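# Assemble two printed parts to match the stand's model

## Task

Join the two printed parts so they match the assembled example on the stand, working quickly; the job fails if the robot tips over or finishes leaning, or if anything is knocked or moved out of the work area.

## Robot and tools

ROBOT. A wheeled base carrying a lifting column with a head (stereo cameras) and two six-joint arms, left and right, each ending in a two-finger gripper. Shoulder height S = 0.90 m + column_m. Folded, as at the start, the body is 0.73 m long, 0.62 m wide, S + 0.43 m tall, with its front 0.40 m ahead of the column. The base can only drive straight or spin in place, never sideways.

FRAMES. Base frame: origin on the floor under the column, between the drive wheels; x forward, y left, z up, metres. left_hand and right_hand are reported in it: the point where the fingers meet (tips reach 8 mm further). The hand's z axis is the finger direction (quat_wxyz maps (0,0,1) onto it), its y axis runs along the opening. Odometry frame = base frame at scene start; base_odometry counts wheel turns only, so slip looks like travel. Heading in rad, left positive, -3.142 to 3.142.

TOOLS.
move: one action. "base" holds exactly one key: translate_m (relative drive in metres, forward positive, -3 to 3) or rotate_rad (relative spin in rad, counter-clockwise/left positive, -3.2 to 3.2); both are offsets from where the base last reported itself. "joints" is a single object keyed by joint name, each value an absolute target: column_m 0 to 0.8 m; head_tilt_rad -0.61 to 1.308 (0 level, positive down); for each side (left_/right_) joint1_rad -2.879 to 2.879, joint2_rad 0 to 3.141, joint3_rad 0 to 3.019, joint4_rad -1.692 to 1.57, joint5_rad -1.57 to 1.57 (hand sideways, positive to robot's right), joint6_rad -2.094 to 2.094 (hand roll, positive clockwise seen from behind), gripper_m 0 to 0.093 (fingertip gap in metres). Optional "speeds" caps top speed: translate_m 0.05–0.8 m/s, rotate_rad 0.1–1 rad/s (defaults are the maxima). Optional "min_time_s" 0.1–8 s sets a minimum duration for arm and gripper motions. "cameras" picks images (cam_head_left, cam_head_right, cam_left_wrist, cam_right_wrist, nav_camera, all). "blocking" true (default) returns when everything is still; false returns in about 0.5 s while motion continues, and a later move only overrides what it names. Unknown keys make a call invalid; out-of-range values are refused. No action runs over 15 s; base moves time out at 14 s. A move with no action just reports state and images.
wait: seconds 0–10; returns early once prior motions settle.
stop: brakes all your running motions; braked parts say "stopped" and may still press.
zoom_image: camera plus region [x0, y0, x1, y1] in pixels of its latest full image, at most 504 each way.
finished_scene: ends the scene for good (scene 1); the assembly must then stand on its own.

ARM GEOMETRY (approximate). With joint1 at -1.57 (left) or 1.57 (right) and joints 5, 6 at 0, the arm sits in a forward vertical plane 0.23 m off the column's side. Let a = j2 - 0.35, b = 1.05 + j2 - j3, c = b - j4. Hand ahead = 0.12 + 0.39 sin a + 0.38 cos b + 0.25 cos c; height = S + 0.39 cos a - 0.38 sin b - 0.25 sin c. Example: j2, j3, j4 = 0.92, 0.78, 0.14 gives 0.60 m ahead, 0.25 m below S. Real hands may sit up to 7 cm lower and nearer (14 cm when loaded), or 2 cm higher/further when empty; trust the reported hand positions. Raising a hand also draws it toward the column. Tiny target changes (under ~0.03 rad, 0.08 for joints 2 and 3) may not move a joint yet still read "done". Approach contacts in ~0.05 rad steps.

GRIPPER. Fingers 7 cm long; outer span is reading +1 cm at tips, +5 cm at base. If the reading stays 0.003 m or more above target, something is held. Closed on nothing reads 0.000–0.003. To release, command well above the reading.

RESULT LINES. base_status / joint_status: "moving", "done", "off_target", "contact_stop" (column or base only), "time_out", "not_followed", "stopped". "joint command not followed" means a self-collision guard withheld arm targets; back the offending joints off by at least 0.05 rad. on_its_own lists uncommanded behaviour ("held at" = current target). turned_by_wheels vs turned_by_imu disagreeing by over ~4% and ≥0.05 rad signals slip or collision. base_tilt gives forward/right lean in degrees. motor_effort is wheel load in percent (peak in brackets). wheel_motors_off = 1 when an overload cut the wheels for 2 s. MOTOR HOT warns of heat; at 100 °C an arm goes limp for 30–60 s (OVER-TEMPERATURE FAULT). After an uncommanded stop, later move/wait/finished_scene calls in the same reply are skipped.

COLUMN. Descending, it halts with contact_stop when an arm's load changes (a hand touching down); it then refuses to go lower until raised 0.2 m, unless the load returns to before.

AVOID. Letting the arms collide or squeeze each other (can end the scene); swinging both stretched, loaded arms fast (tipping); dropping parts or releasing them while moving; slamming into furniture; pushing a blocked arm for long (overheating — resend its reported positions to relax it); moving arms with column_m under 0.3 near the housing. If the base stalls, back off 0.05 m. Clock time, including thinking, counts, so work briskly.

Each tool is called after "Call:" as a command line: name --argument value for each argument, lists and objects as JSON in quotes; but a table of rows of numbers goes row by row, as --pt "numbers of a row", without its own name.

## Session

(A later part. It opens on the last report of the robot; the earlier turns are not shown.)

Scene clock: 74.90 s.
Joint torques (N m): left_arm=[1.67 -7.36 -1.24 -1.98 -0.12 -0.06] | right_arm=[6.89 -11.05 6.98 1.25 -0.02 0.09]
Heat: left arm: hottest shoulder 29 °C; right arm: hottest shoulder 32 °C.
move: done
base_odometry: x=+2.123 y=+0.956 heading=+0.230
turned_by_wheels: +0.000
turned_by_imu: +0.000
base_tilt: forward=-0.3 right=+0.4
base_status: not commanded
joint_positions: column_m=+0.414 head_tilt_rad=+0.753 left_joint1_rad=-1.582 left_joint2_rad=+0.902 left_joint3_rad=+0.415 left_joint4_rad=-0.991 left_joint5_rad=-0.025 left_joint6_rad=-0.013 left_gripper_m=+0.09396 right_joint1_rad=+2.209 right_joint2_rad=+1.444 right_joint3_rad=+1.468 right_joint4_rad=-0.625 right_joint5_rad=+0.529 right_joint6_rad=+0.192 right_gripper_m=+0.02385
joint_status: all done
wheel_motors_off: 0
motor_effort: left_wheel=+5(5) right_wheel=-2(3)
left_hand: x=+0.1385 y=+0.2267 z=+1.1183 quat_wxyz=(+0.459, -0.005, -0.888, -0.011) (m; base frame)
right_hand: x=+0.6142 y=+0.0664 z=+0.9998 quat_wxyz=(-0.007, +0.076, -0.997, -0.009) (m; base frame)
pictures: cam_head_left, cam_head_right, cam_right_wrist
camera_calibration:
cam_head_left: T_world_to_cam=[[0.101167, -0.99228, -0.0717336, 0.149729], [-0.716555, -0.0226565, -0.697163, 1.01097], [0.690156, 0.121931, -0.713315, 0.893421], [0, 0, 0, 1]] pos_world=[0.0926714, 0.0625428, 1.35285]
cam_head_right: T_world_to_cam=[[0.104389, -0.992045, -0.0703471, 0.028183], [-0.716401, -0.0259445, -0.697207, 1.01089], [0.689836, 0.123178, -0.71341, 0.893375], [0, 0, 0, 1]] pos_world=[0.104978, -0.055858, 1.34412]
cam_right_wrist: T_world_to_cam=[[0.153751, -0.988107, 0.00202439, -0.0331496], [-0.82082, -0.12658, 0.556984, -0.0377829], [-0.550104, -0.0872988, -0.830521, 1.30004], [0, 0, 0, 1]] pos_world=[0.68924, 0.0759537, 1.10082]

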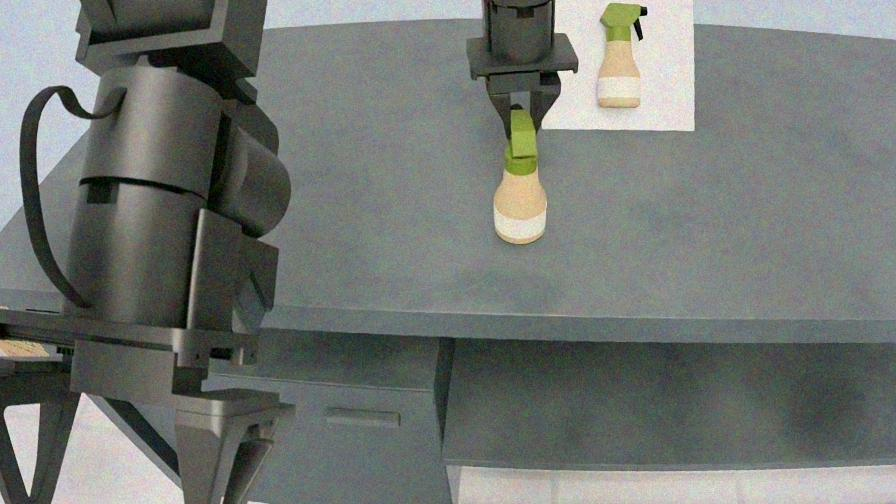

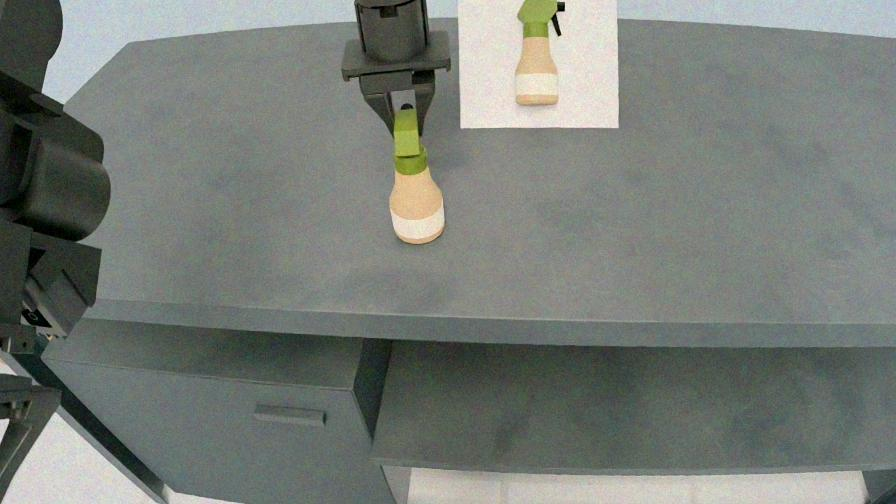

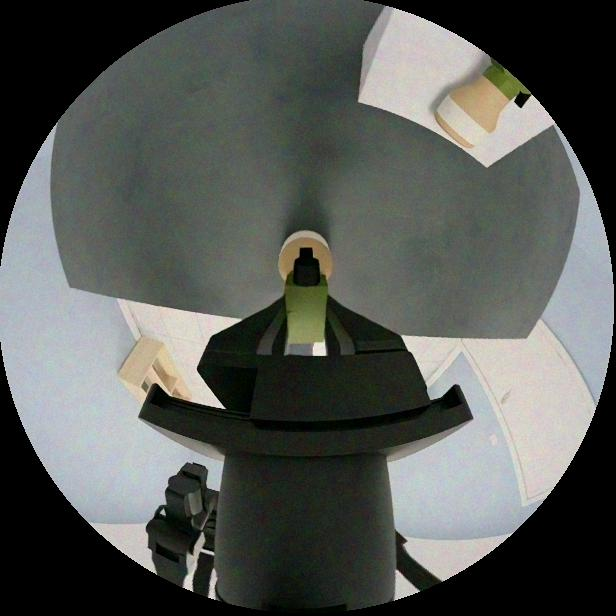

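Call:
move --joints '{"right_joint4_rad": -0.66, "right_joint5_rad": 0.556}'

Call:
move --joints '{"column_m": 0.4}' --cameras '["cam_head_left", "cam_head_right", "cam_right_wrist"]'

Call:
zoom_image --camera "cam_head_right" --region '[360, 90, 480, 240]'

Call:
zoom_image --camera "cam_head_left" --region '[460, 90, 580, 240]'

Call:
zoom_image --camera "cam_right_wrist" --region '[220, 180, 400, 360]'

Scene clock: 80.33 s.
Joint torques (N m): left_arm=[1.67 -7.36 -1.22 -1.98 -0.12 -0.06] | right_arm=[6.71 -10.99 6.87 0.16 0.2 0.09]
Heat: left arm: hottest shoulder 29 °C; right arm: hottest shoulder 32 °C.
move: done
base_odometry: x=+2.123 y=+0.956 heading=+0.230
turned_by_wheels: +0.000
turned_by_imu: +0.000
base_tilt: forward=-0.3 right=+0.5
base_status: not commanded
joint_positions: column_m=+0.414 head_tilt_rad=+0.753 left_joint1_rad=-1.582 left_joint2_rad=+0.902 left_joint3_rad=+0.415 left_joint4_rad=-0.991 left_joint5_rad=-0.025 left_joint6_rad=-0.013 left_gripper_m=+0.09396 right_joint1_rad=+2.211 right_joint2_rad=+1.445 right_joint3_rad=+1.469 right_joint4_rad=-0.649 right_joint5_rad=+0.549 right_joint6_rad=+0.192 right_gripper_m=+0.02385
joint_status: all done
wheel_motors_off: 0
motor_effort: left_wheel=+5(6) right_wheel=-2(3)
left_hand: x=+0.1385 y=+0.2267 z=+1.1183 quat_wxyz=(+0.459, -0.005, -0.888, -0.011) (m; base frame)
right_hand: x=+0.6108 y=+0.0625 z=+1.0004 quat_wxyz=(-0.001, +0.082, -0.997, +0.003) (m; base frame)
pictures: none

Scene clock: 81.10 s.
Joint torques (N m): left_arm=[1.61 -7.41 -1.24 -2 -0.12 -0.06] | right_arm=[5.89 -9.47 6.93 1.25 0.16 0.09]
Heat: left arm: hottest shoulder 29 °C; right arm: hottest shoulder 32 °C.
move: done
base_odometry: x=+2.123 y=+0.956 heading=+0.230
turned_by_wheels: +0.000
turned_by_imu: +0.000
base_tilt: forward=-0.3 right=+0.4
base_status: not commanded
joint_positions: column_m=+0.400 head_tilt_rad=+0.753 left_joint1_rad=-1.582 left_joint2_rad=+0.902 left_joint3_rad=+0.415 left_joint4_rad=-0.991 left_joint5_rad=-0.025 left_joint6_rad=-0.013 left_gripper_m=+0.09396 right_joint1_rad=+2.221 right_joint2_rad=+1.424 right_joint3_rad=+1.471 right_joint4_rad=-0.673 right_joint5_rad=+0.550 right_joint6_rad=+0.192 right_gripper_m=+0.02385
joint_status: all done
wheel_motors_off: 0
motor_effort: left_wheel=+5(5) right_wheel=-3(4)
left_hand: x=+0.1385 y=+0.2267 z=+1.1043 quat_wxyz=(+0.459, -0.005, -0.888, -0.011) (m; base frame)
right_hand: x=+0.6128 y=+0.0627 z=+0.9987 quat_wxyz=(+0.000, +0.086, -0.996, -0.001) (m; base frame)
pictures: cam_head_left, cam_head_right, cam_right_wrist
camera_calibration:
cam_head_left: T_world_to_cam=[[0.101167, -0.99228, -0.0717336, 0.148725], [-0.716555, -0.0226565, -0.697163, 1.00121], [0.690156, 0.121931, -0.713315, 0.883435], [0, 0, 0, 1]] pos_world=[0.0926714, 0.0625428, 1.33885]
cam_head_right: T_world_to_cam=[[0.104389, -0.992045, -0.0703471, 0.0271982], [-0.716401, -0.0259445, -0.697207, 1.00113], [0.689836, 0.123178, -0.71341, 0.883388], [0, 0, 0, 1]] pos_world=[0.104978, -0.055858, 1.33012]
cam_right_wrist: T_world_to_cam=[[0.173042, -0.98477, 0.0168703, -0.0635155], [-0.810797, -0.132706, 0.570085, -0.0576431], [-0.559164, -0.112327, -0.821412, 1.29603], [0, 0, 0, 1]] pos_world=[0.688945, 0.0753813, 1.0985]

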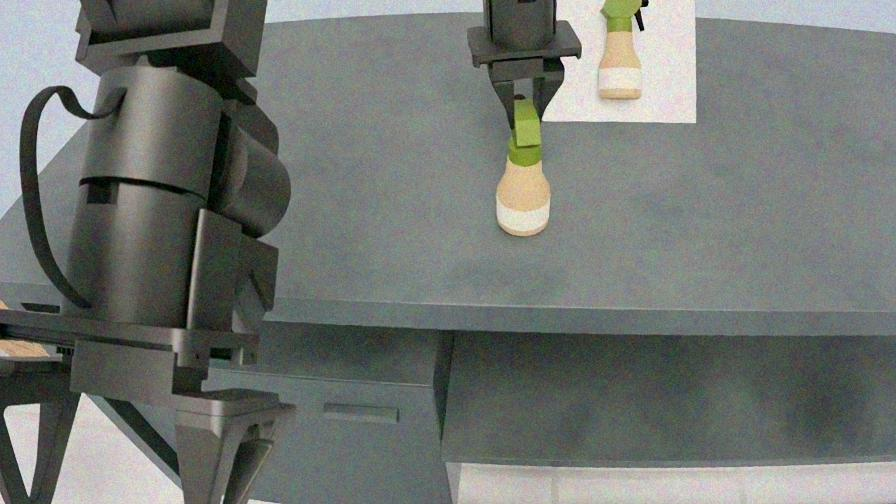

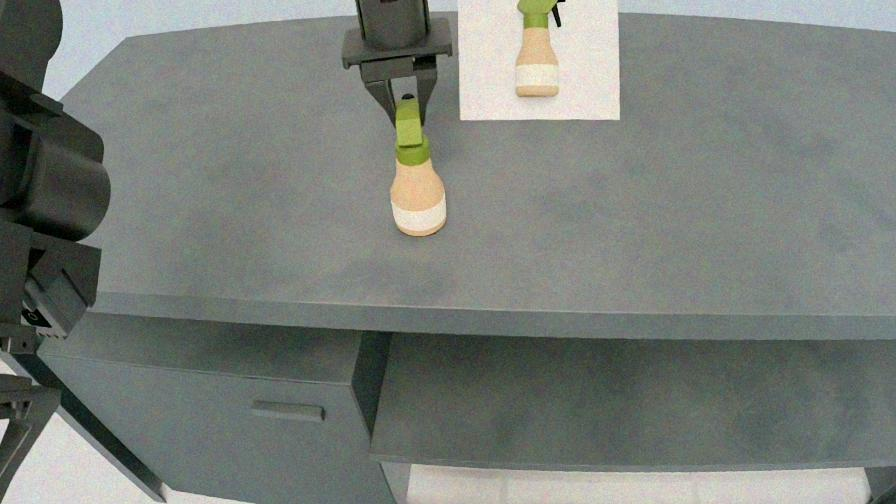

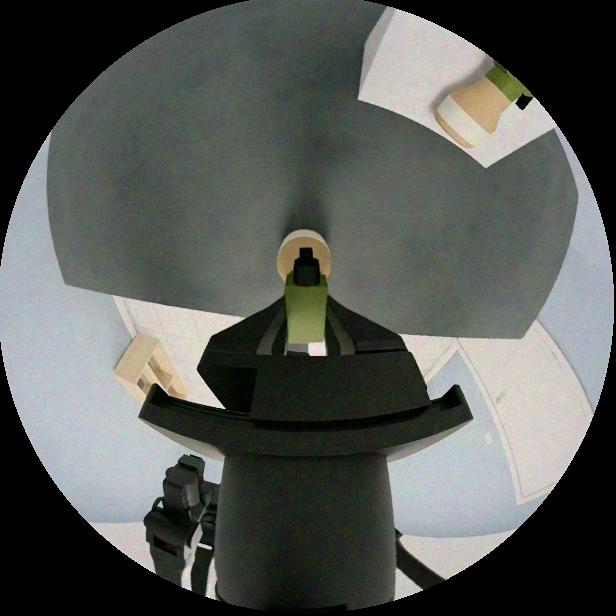

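Scaled by 3.360.

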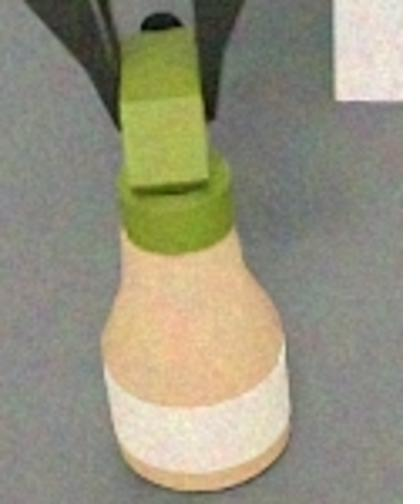

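Scaled by 3.360.

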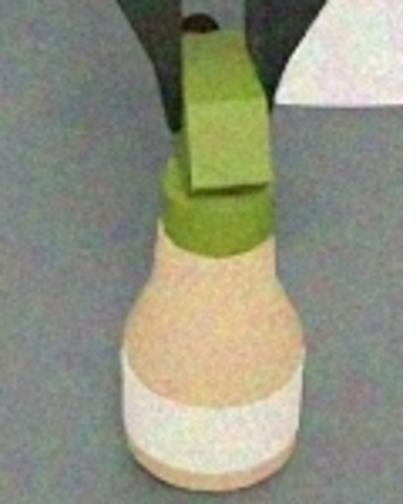

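Scaled by 2.800 from the camera's 616x616 image, which has a finer 880x880 frame.

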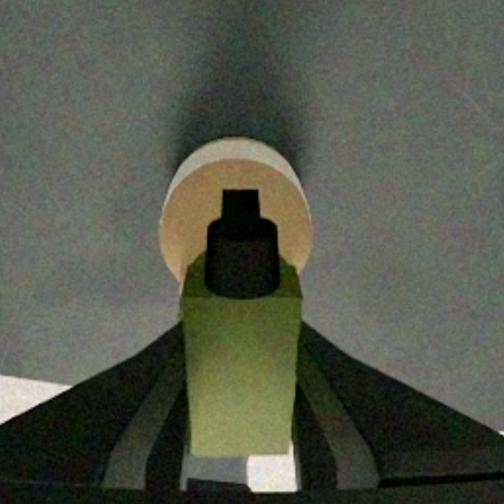

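Call:
zoom_image --camera "cam_head_right" --region '[590, 0, 650, 110]'

Call:
zoom_image --camera "cam_head_left" --region '[480, 80, 570, 245]'

Call:
zoom_image --camera "cam_head_right" --region '[500, 0, 580, 110]'

Call:
zoom_image --camera "cam_head_right" --region '[370, 80, 460, 245]'

Scaled by 4.582.

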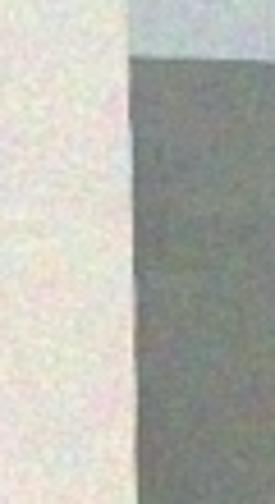

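Scaled by 3.055.

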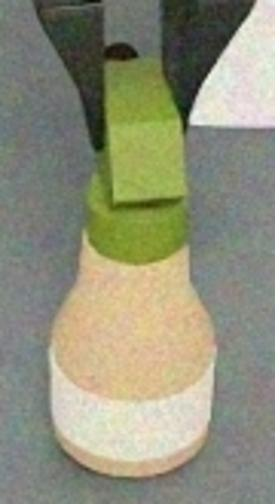

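Scaled by 4.582.

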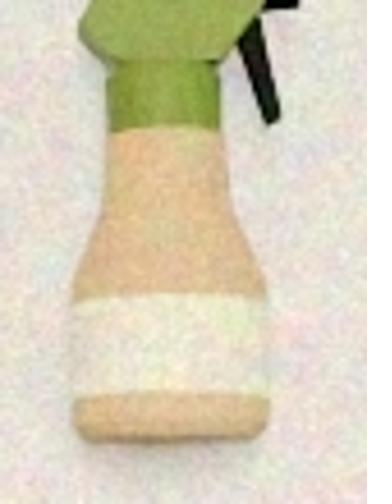

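Scaled by 3.055.

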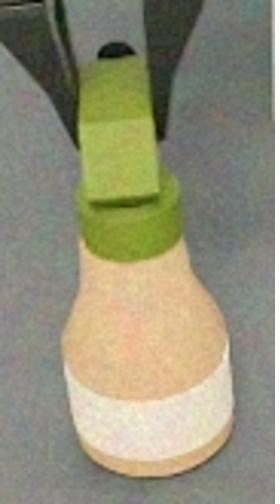

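Call:
move --joints '{"column_m": 0.384}'

Call:
move --joints '{"column_m": 0.414}'

Call:
move --joints '{"right_gripper_m": 0.055}' --min_time_s 1.2 --cameras '["cam_head_left", "cam_head_right", "cam_right_wrist"]'

Call:
zoom_image --camera "cam_head_right" --region '[370, 80, 460, 245]'

Call:
zoom_image --camera "cam_head_left" --region '[480, 80, 570, 245]'

Call:
zoom_image --camera "cam_right_wrist" --region '[220, 180, 400, 360]'

Scene clock: 90.63 s.
Joint torques (N m): left_arm=[1.61 -7.36 -1.22 -1.98 -0.12 -0.05] | right_arm=[4.72 -7.53 7.1 1.66 0.07 0.09]
Heat: left arm: hottest shoulder 29 °C; right arm: hottest shoulder 32 °C.
move: done
base_odometry: x=+2.123 y=+0.956 heading=+0.230
turned_by_wheels: +0.000
turned_by_imu: +0.000
base_tilt: forward=-0.3 right=+0.4
base_status: not commanded
joint_positions: column_m=+0.384 head_tilt_rad=+0.753 left_joint1_rad=-1.582 left_joint2_rad=+0.902 left_joint3_rad=+0.415 left_joint4_rad=-0.991 left_joint5_rad=-0.025 left_joint6_rad=-0.013 left_gripper_m=+0.09396 right_joint1_rad=+2.234 right_joint2_rad=+1.399 right_joint3_rad=+1.471 right_joint4_rad=-0.681 right_joint5_rad=+0.553 right_joint6_rad=+0.192 right_gripper_m=+0.02385
joint_status: all done
wheel_motors_off: 0
motor_effort: left_wheel=+4(6) right_wheel=-1(3)
left_hand: x=+0.1385 y=+0.2267 z=+1.0883 quat_wxyz=(+0.459, -0.005, -0.888, -0.011) (m; base frame)
right_hand: x=+0.6190 y=+0.0644 z=+0.9980 quat_wxyz=(-0.008, +0.084, -0.996, -0.007) (m; base frame)
pictures: none

Scene clock: 91.60 s.
Joint torques (N m): left_arm=[1.67 -7.12 -1.24 -1.99 -0.13 -0.06] | right_arm=[6.24 -11.34 6.31 0.9 -0.11 0.09]
Heat: left arm: hottest shoulder 29 °C; right arm: hottest shoulder 32 °C.
move: done
base_odometry: x=+2.123 y=+0.956 heading=+0.230
turned_by_wheels: +0.000
turned_by_imu: +0.000
base_tilt: forward=-0.3 right=+0.4
base_status: not commanded
joint_positions: column_m=+0.414 head_tilt_rad=+0.753 left_joint1_rad=-1.582 left_joint2_rad=+0.902 left_joint3_rad=+0.415 left_joint4_rad=-0.991 left_joint5_rad=-0.025 left_joint6_rad=-0.013 left_gripper_m=+0.09396 right_joint1_rad=+2.218 right_joint2_rad=+1.450 right_joint3_rad=+1.476 right_joint4_rad=-0.666 right_joint5_rad=+0.558 right_joint6_rad=+0.192 right_gripper_m=+0.02385
joint_status: all done
wheel_motors_off: 0
motor_effort: left_wheel=+5(6) right_wheel=-3(3)
left_hand: x=+0.1385 y=+0.2267 z=+1.1181 quat_wxyz=(+0.459, -0.005, -0.888, -0.011) (m; base frame)
right_hand: x=+0.6079 y=+0.0648 z=+1.0006 quat_wxyz=(+0.005, +0.088, -0.996, +0.006) (m; base frame)
pictures: none

Scene clock: 93.07 s.
Joint torques (N m): left_arm=[1.61 -7.36 -1.22 -1.98 -0.12 -0.06] | right_arm=[6.42 -11.81 6.24 0.88 -0.11 0.09]
Heat: left arm: hottest shoulder 29 °C; right arm: hottest shoulder 32 °C.
move: done
base_odometry: x=+2.123 y=+0.956 heading=+0.230
turned_by_wheels: +0.000
turned_by_imu: +0.000
base_tilt: forward=-0.3 right=+0.4
base_status: not commanded
joint_positions: column_m=+0.414 head_tilt_rad=+0.753 left_joint1_rad=-1.582 left_joint2_rad=+0.902 left_joint3_rad=+0.415 left_joint4_rad=-0.991 left_joint5_rad=-0.025 left_joint6_rad=-0.013 left_gripper_m=+0.09396 right_joint1_rad=+2.216 right_joint2_rad=+1.457 right_joint3_rad=+1.476 right_joint4_rad=-0.666 right_joint5_rad=+0.558 right_joint6_rad=+0.192 right_gripper_m=+0.05490
joint_status: all done
wheel_motors_off: 0
motor_effort: left_wheel=+4(6) right_wheel=-3(3)
left_hand: x=+0.1385 y=+0.2267 z=+1.1181 quat_wxyz=(+0.459, -0.005, -0.888, -0.011) (m; base frame)
right_hand: x=+0.6056 y=+0.0649 z=+0.9972 quat_wxyz=(+0.007, +0.089, -0.996, +0.007) (m; base frame)
pictures: cam_head_left, cam_head_right, cam_right_wrist
camera_calibration:
cam_head_left: T_world_to_cam=[[0.101167, -0.99228, -0.0717336, 0.149715], [-0.716555, -0.0226565, -0.697163, 1.01084], [0.690156, 0.121931, -0.713315, 0.893278], [0, 0, 0, 1]] pos_world=[0.0926714, 0.0625428, 1.35265]
cam_head_right: T_world_to_cam=[[0.104389, -0.992045, -0.0703471, 0.028176], [-0.716401, -0.0259445, -0.697207, 1.01082], [0.689836, 0.123178, -0.71341, 0.893304], [0, 0, 0, 1]] pos_world=[0.104978, -0.055858, 1.34402]
cam_right_wrist: T_world_to_cam=[[0.180999, -0.982986, 0.0312767, -0.0793287], [-0.802336, -0.129195, 0.582723, -0.0802883], [-0.568768, -0.130567, -0.812069, 1.28859], [0, 0, 0, 1]] pos_world=[0.682849, 0.0798953, 1.09569]

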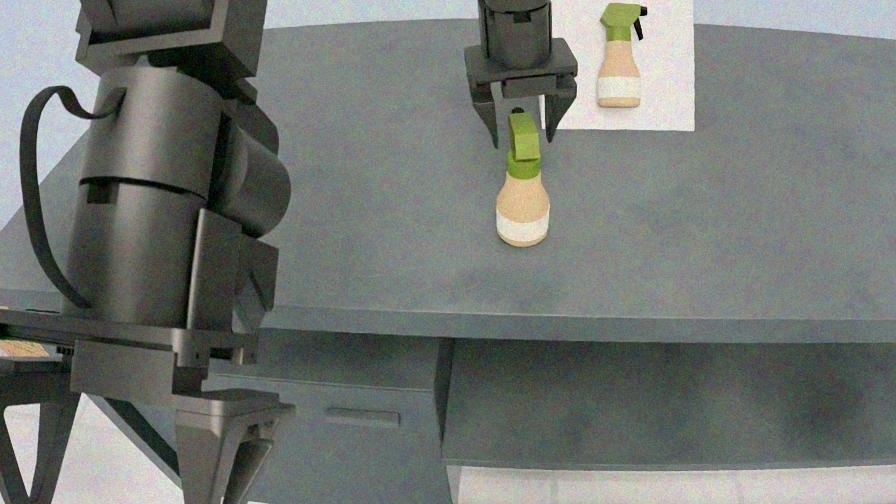

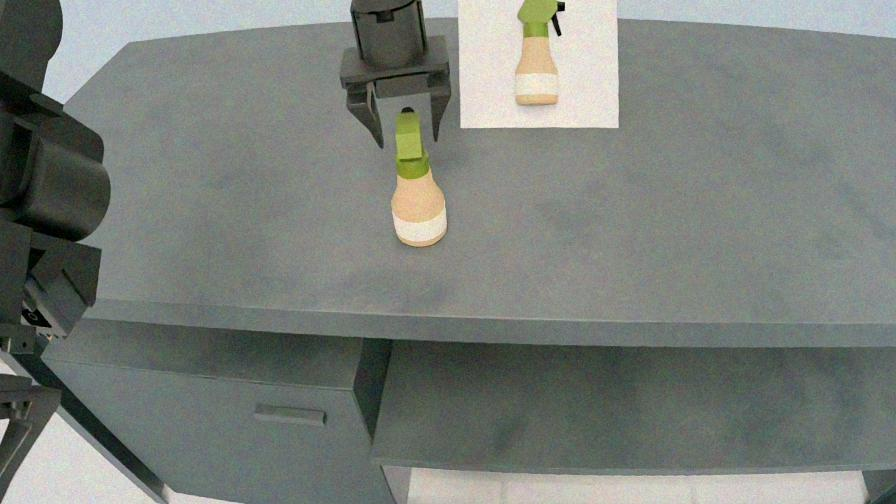

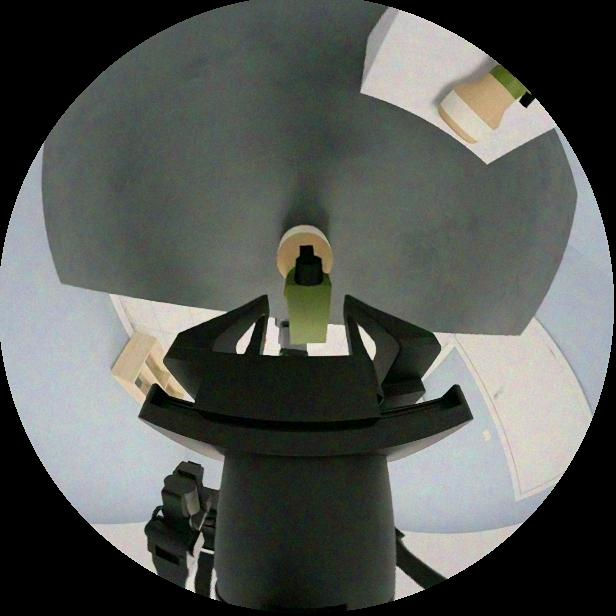

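Scaled by 3.055.

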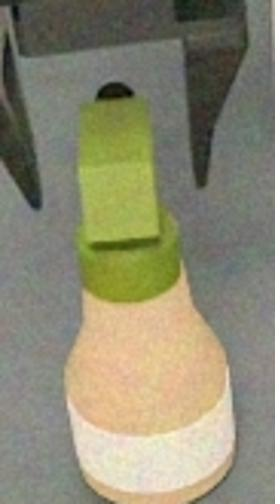

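Scaled by 3.055.

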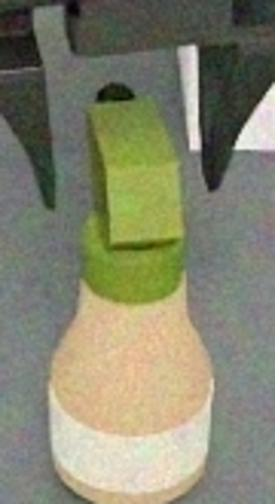

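Scaled by 2.800 from the camera's 616x616 image, which has a finer 880x880 frame.

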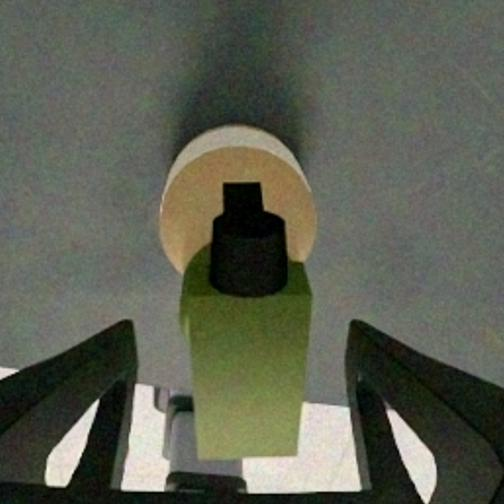

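Call:
move --joints '{"column_m": 0.5}' --cameras '["cam_head_left", "cam_head_right", "cam_right_wrist"]'

Call:
zoom_image --camera "cam_head_right" --region '[380, 150, 470, 320]'

Call:
zoom_image --camera "cam_head_left" --region '[480, 150, 570, 320]'

Call:
zoom_image --camera "cam_right_wrist" --region '[220, 150, 400, 330]'

Call:
zoom_image --camera "cam_head_right" --region '[490, 30, 600, 170]'

Scene clock: 96.60 s.
Joint torques (N m): left_arm=[1.61 -7.41 -1.24 -1.98 -0.12 -0.06] | right_arm=[6.53 -12.04 6.23 0.88 -0.11 0.09]
Heat: left arm: hottest shoulder 29 °C; right arm: hottest shoulder 32 °C.
move: done
base_odometry: x=+2.123 y=+0.956 heading=+0.230
turned_by_wheels: +0.000
turned_by_imu: +0.000
base_tilt: forward=-0.2 right=+0.4
base_status: not commanded
joint_positions: column_m=+0.500 head_tilt_rad=+0.753 left_joint1_rad=-1.582 left_joint2_rad=+0.902 left_joint3_rad=+0.415 left_joint4_rad=-0.991 left_joint5_rad=-0.025 left_joint6_rad=-0.013 left_gripper_m=+0.09396 right_joint1_rad=+2.215 right_joint2_rad=+1.460 right_joint3_rad=+1.476 right_joint4_rad=-0.666 right_joint5_rad=+0.558 right_joint6_rad=+0.192 right_gripper_m=+0.05490
joint_status: all done
wheel_motors_off: 0
motor_effort: left_wheel=+4(5) right_wheel=-3(4)
left_hand: x=+0.1385 y=+0.2267 z=+1.2041 quat_wxyz=(+0.459, -0.005, -0.888, -0.011) (m; base frame)
right_hand: x=+0.6046 y=+0.0646 z=+1.0814 quat_wxyz=(+0.009, +0.090, -0.996, +0.008) (m; base frame)
pictures: cam_head_left, cam_head_right, cam_right_wrist
camera_calibration:
cam_head_left: T_world_to_cam=[[0.101167, -0.99228, -0.0717336, 0.155884], [-0.716555, -0.0226565, -0.697163, 1.07079], [0.690156, 0.121931, -0.713315, 0.954624], [0, 0, 0, 1]] pos_world=[0.0926714, 0.0625428, 1.43865]
cam_head_right: T_world_to_cam=[[0.104389, -0.992045, -0.0703471, 0.0342259], [-0.716401, -0.0259445, -0.697207, 1.07078], [0.689836, 0.123178, -0.71341, 0.954657], [0, 0, 0, 1]] pos_world=[0.104978, -0.055858, 1.43002]
cam_right_wrist: T_world_to_cam=[[0.181905, -0.98276, 0.0330628, -0.0846505], [-0.800828, -0.128551, 0.584935, -0.133579], [-0.570601, -0.13288, -0.810406, 1.35581], [0, 0, 0, 1]] pos_world=[0.682049, 0.0797969, 1.17969]

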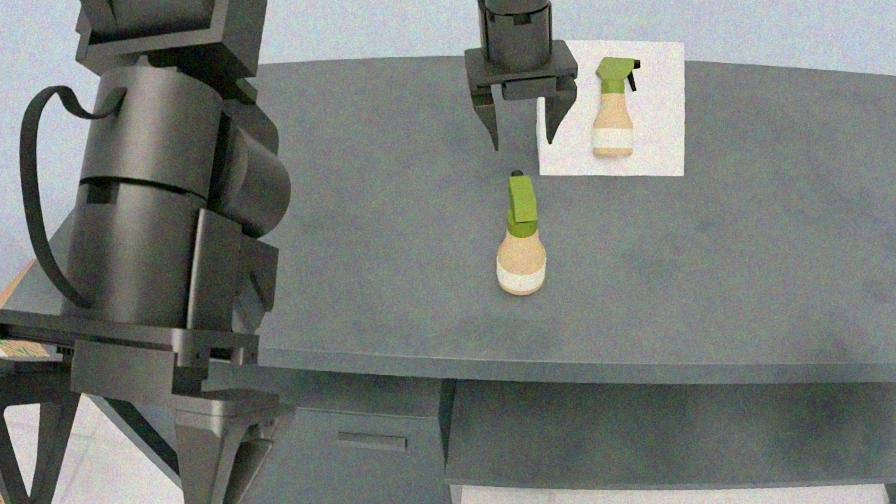

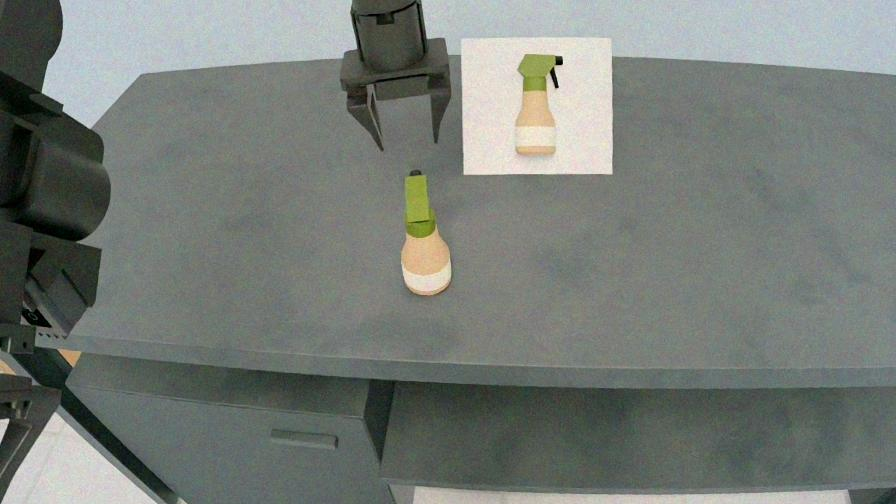

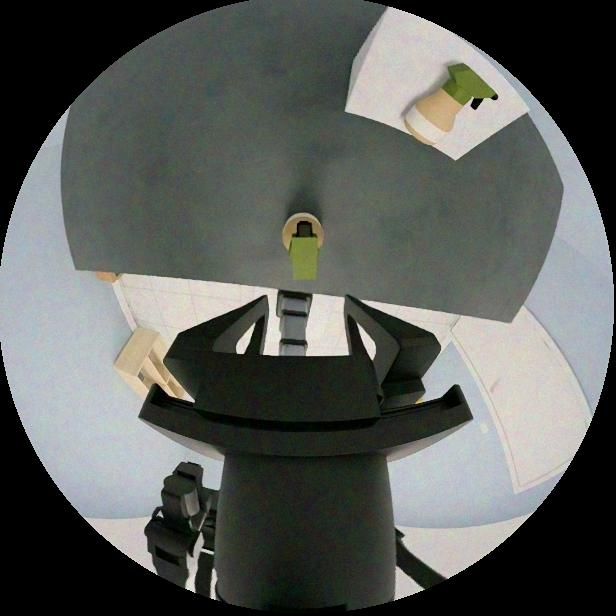

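Scaled by 2.965.

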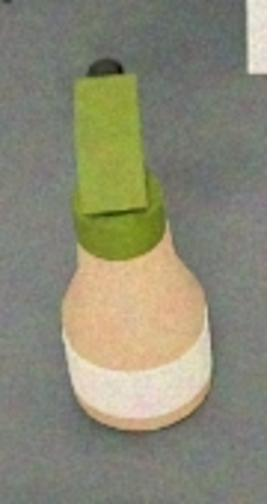

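Scaled by 2.965.

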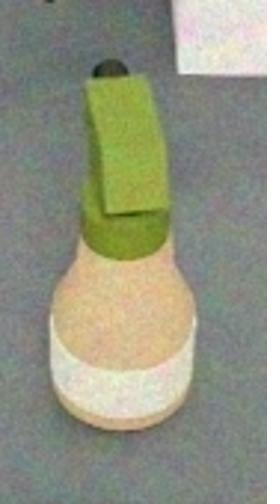

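Scaled by 2.800 from the camera's 616x616 image, which has a finer 880x880 frame.

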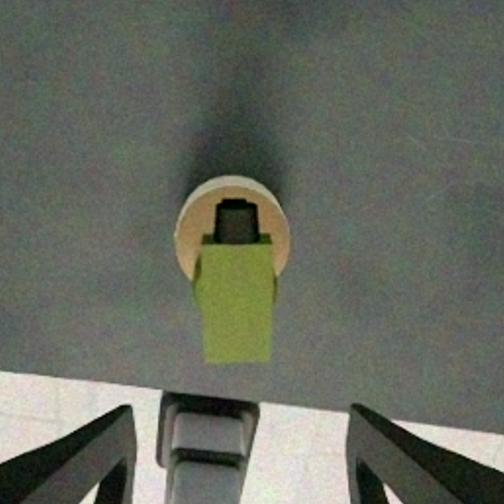

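Scaled by 3.600.

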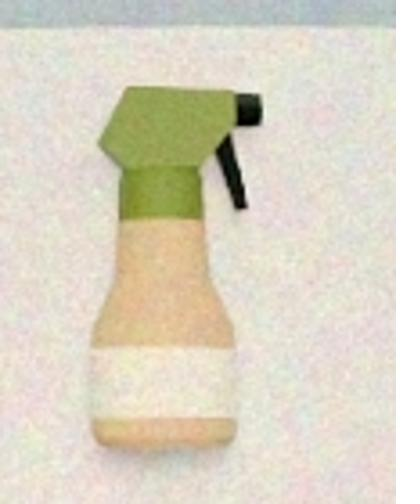

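Call:
finished_scene

The scene is finished: the task was done.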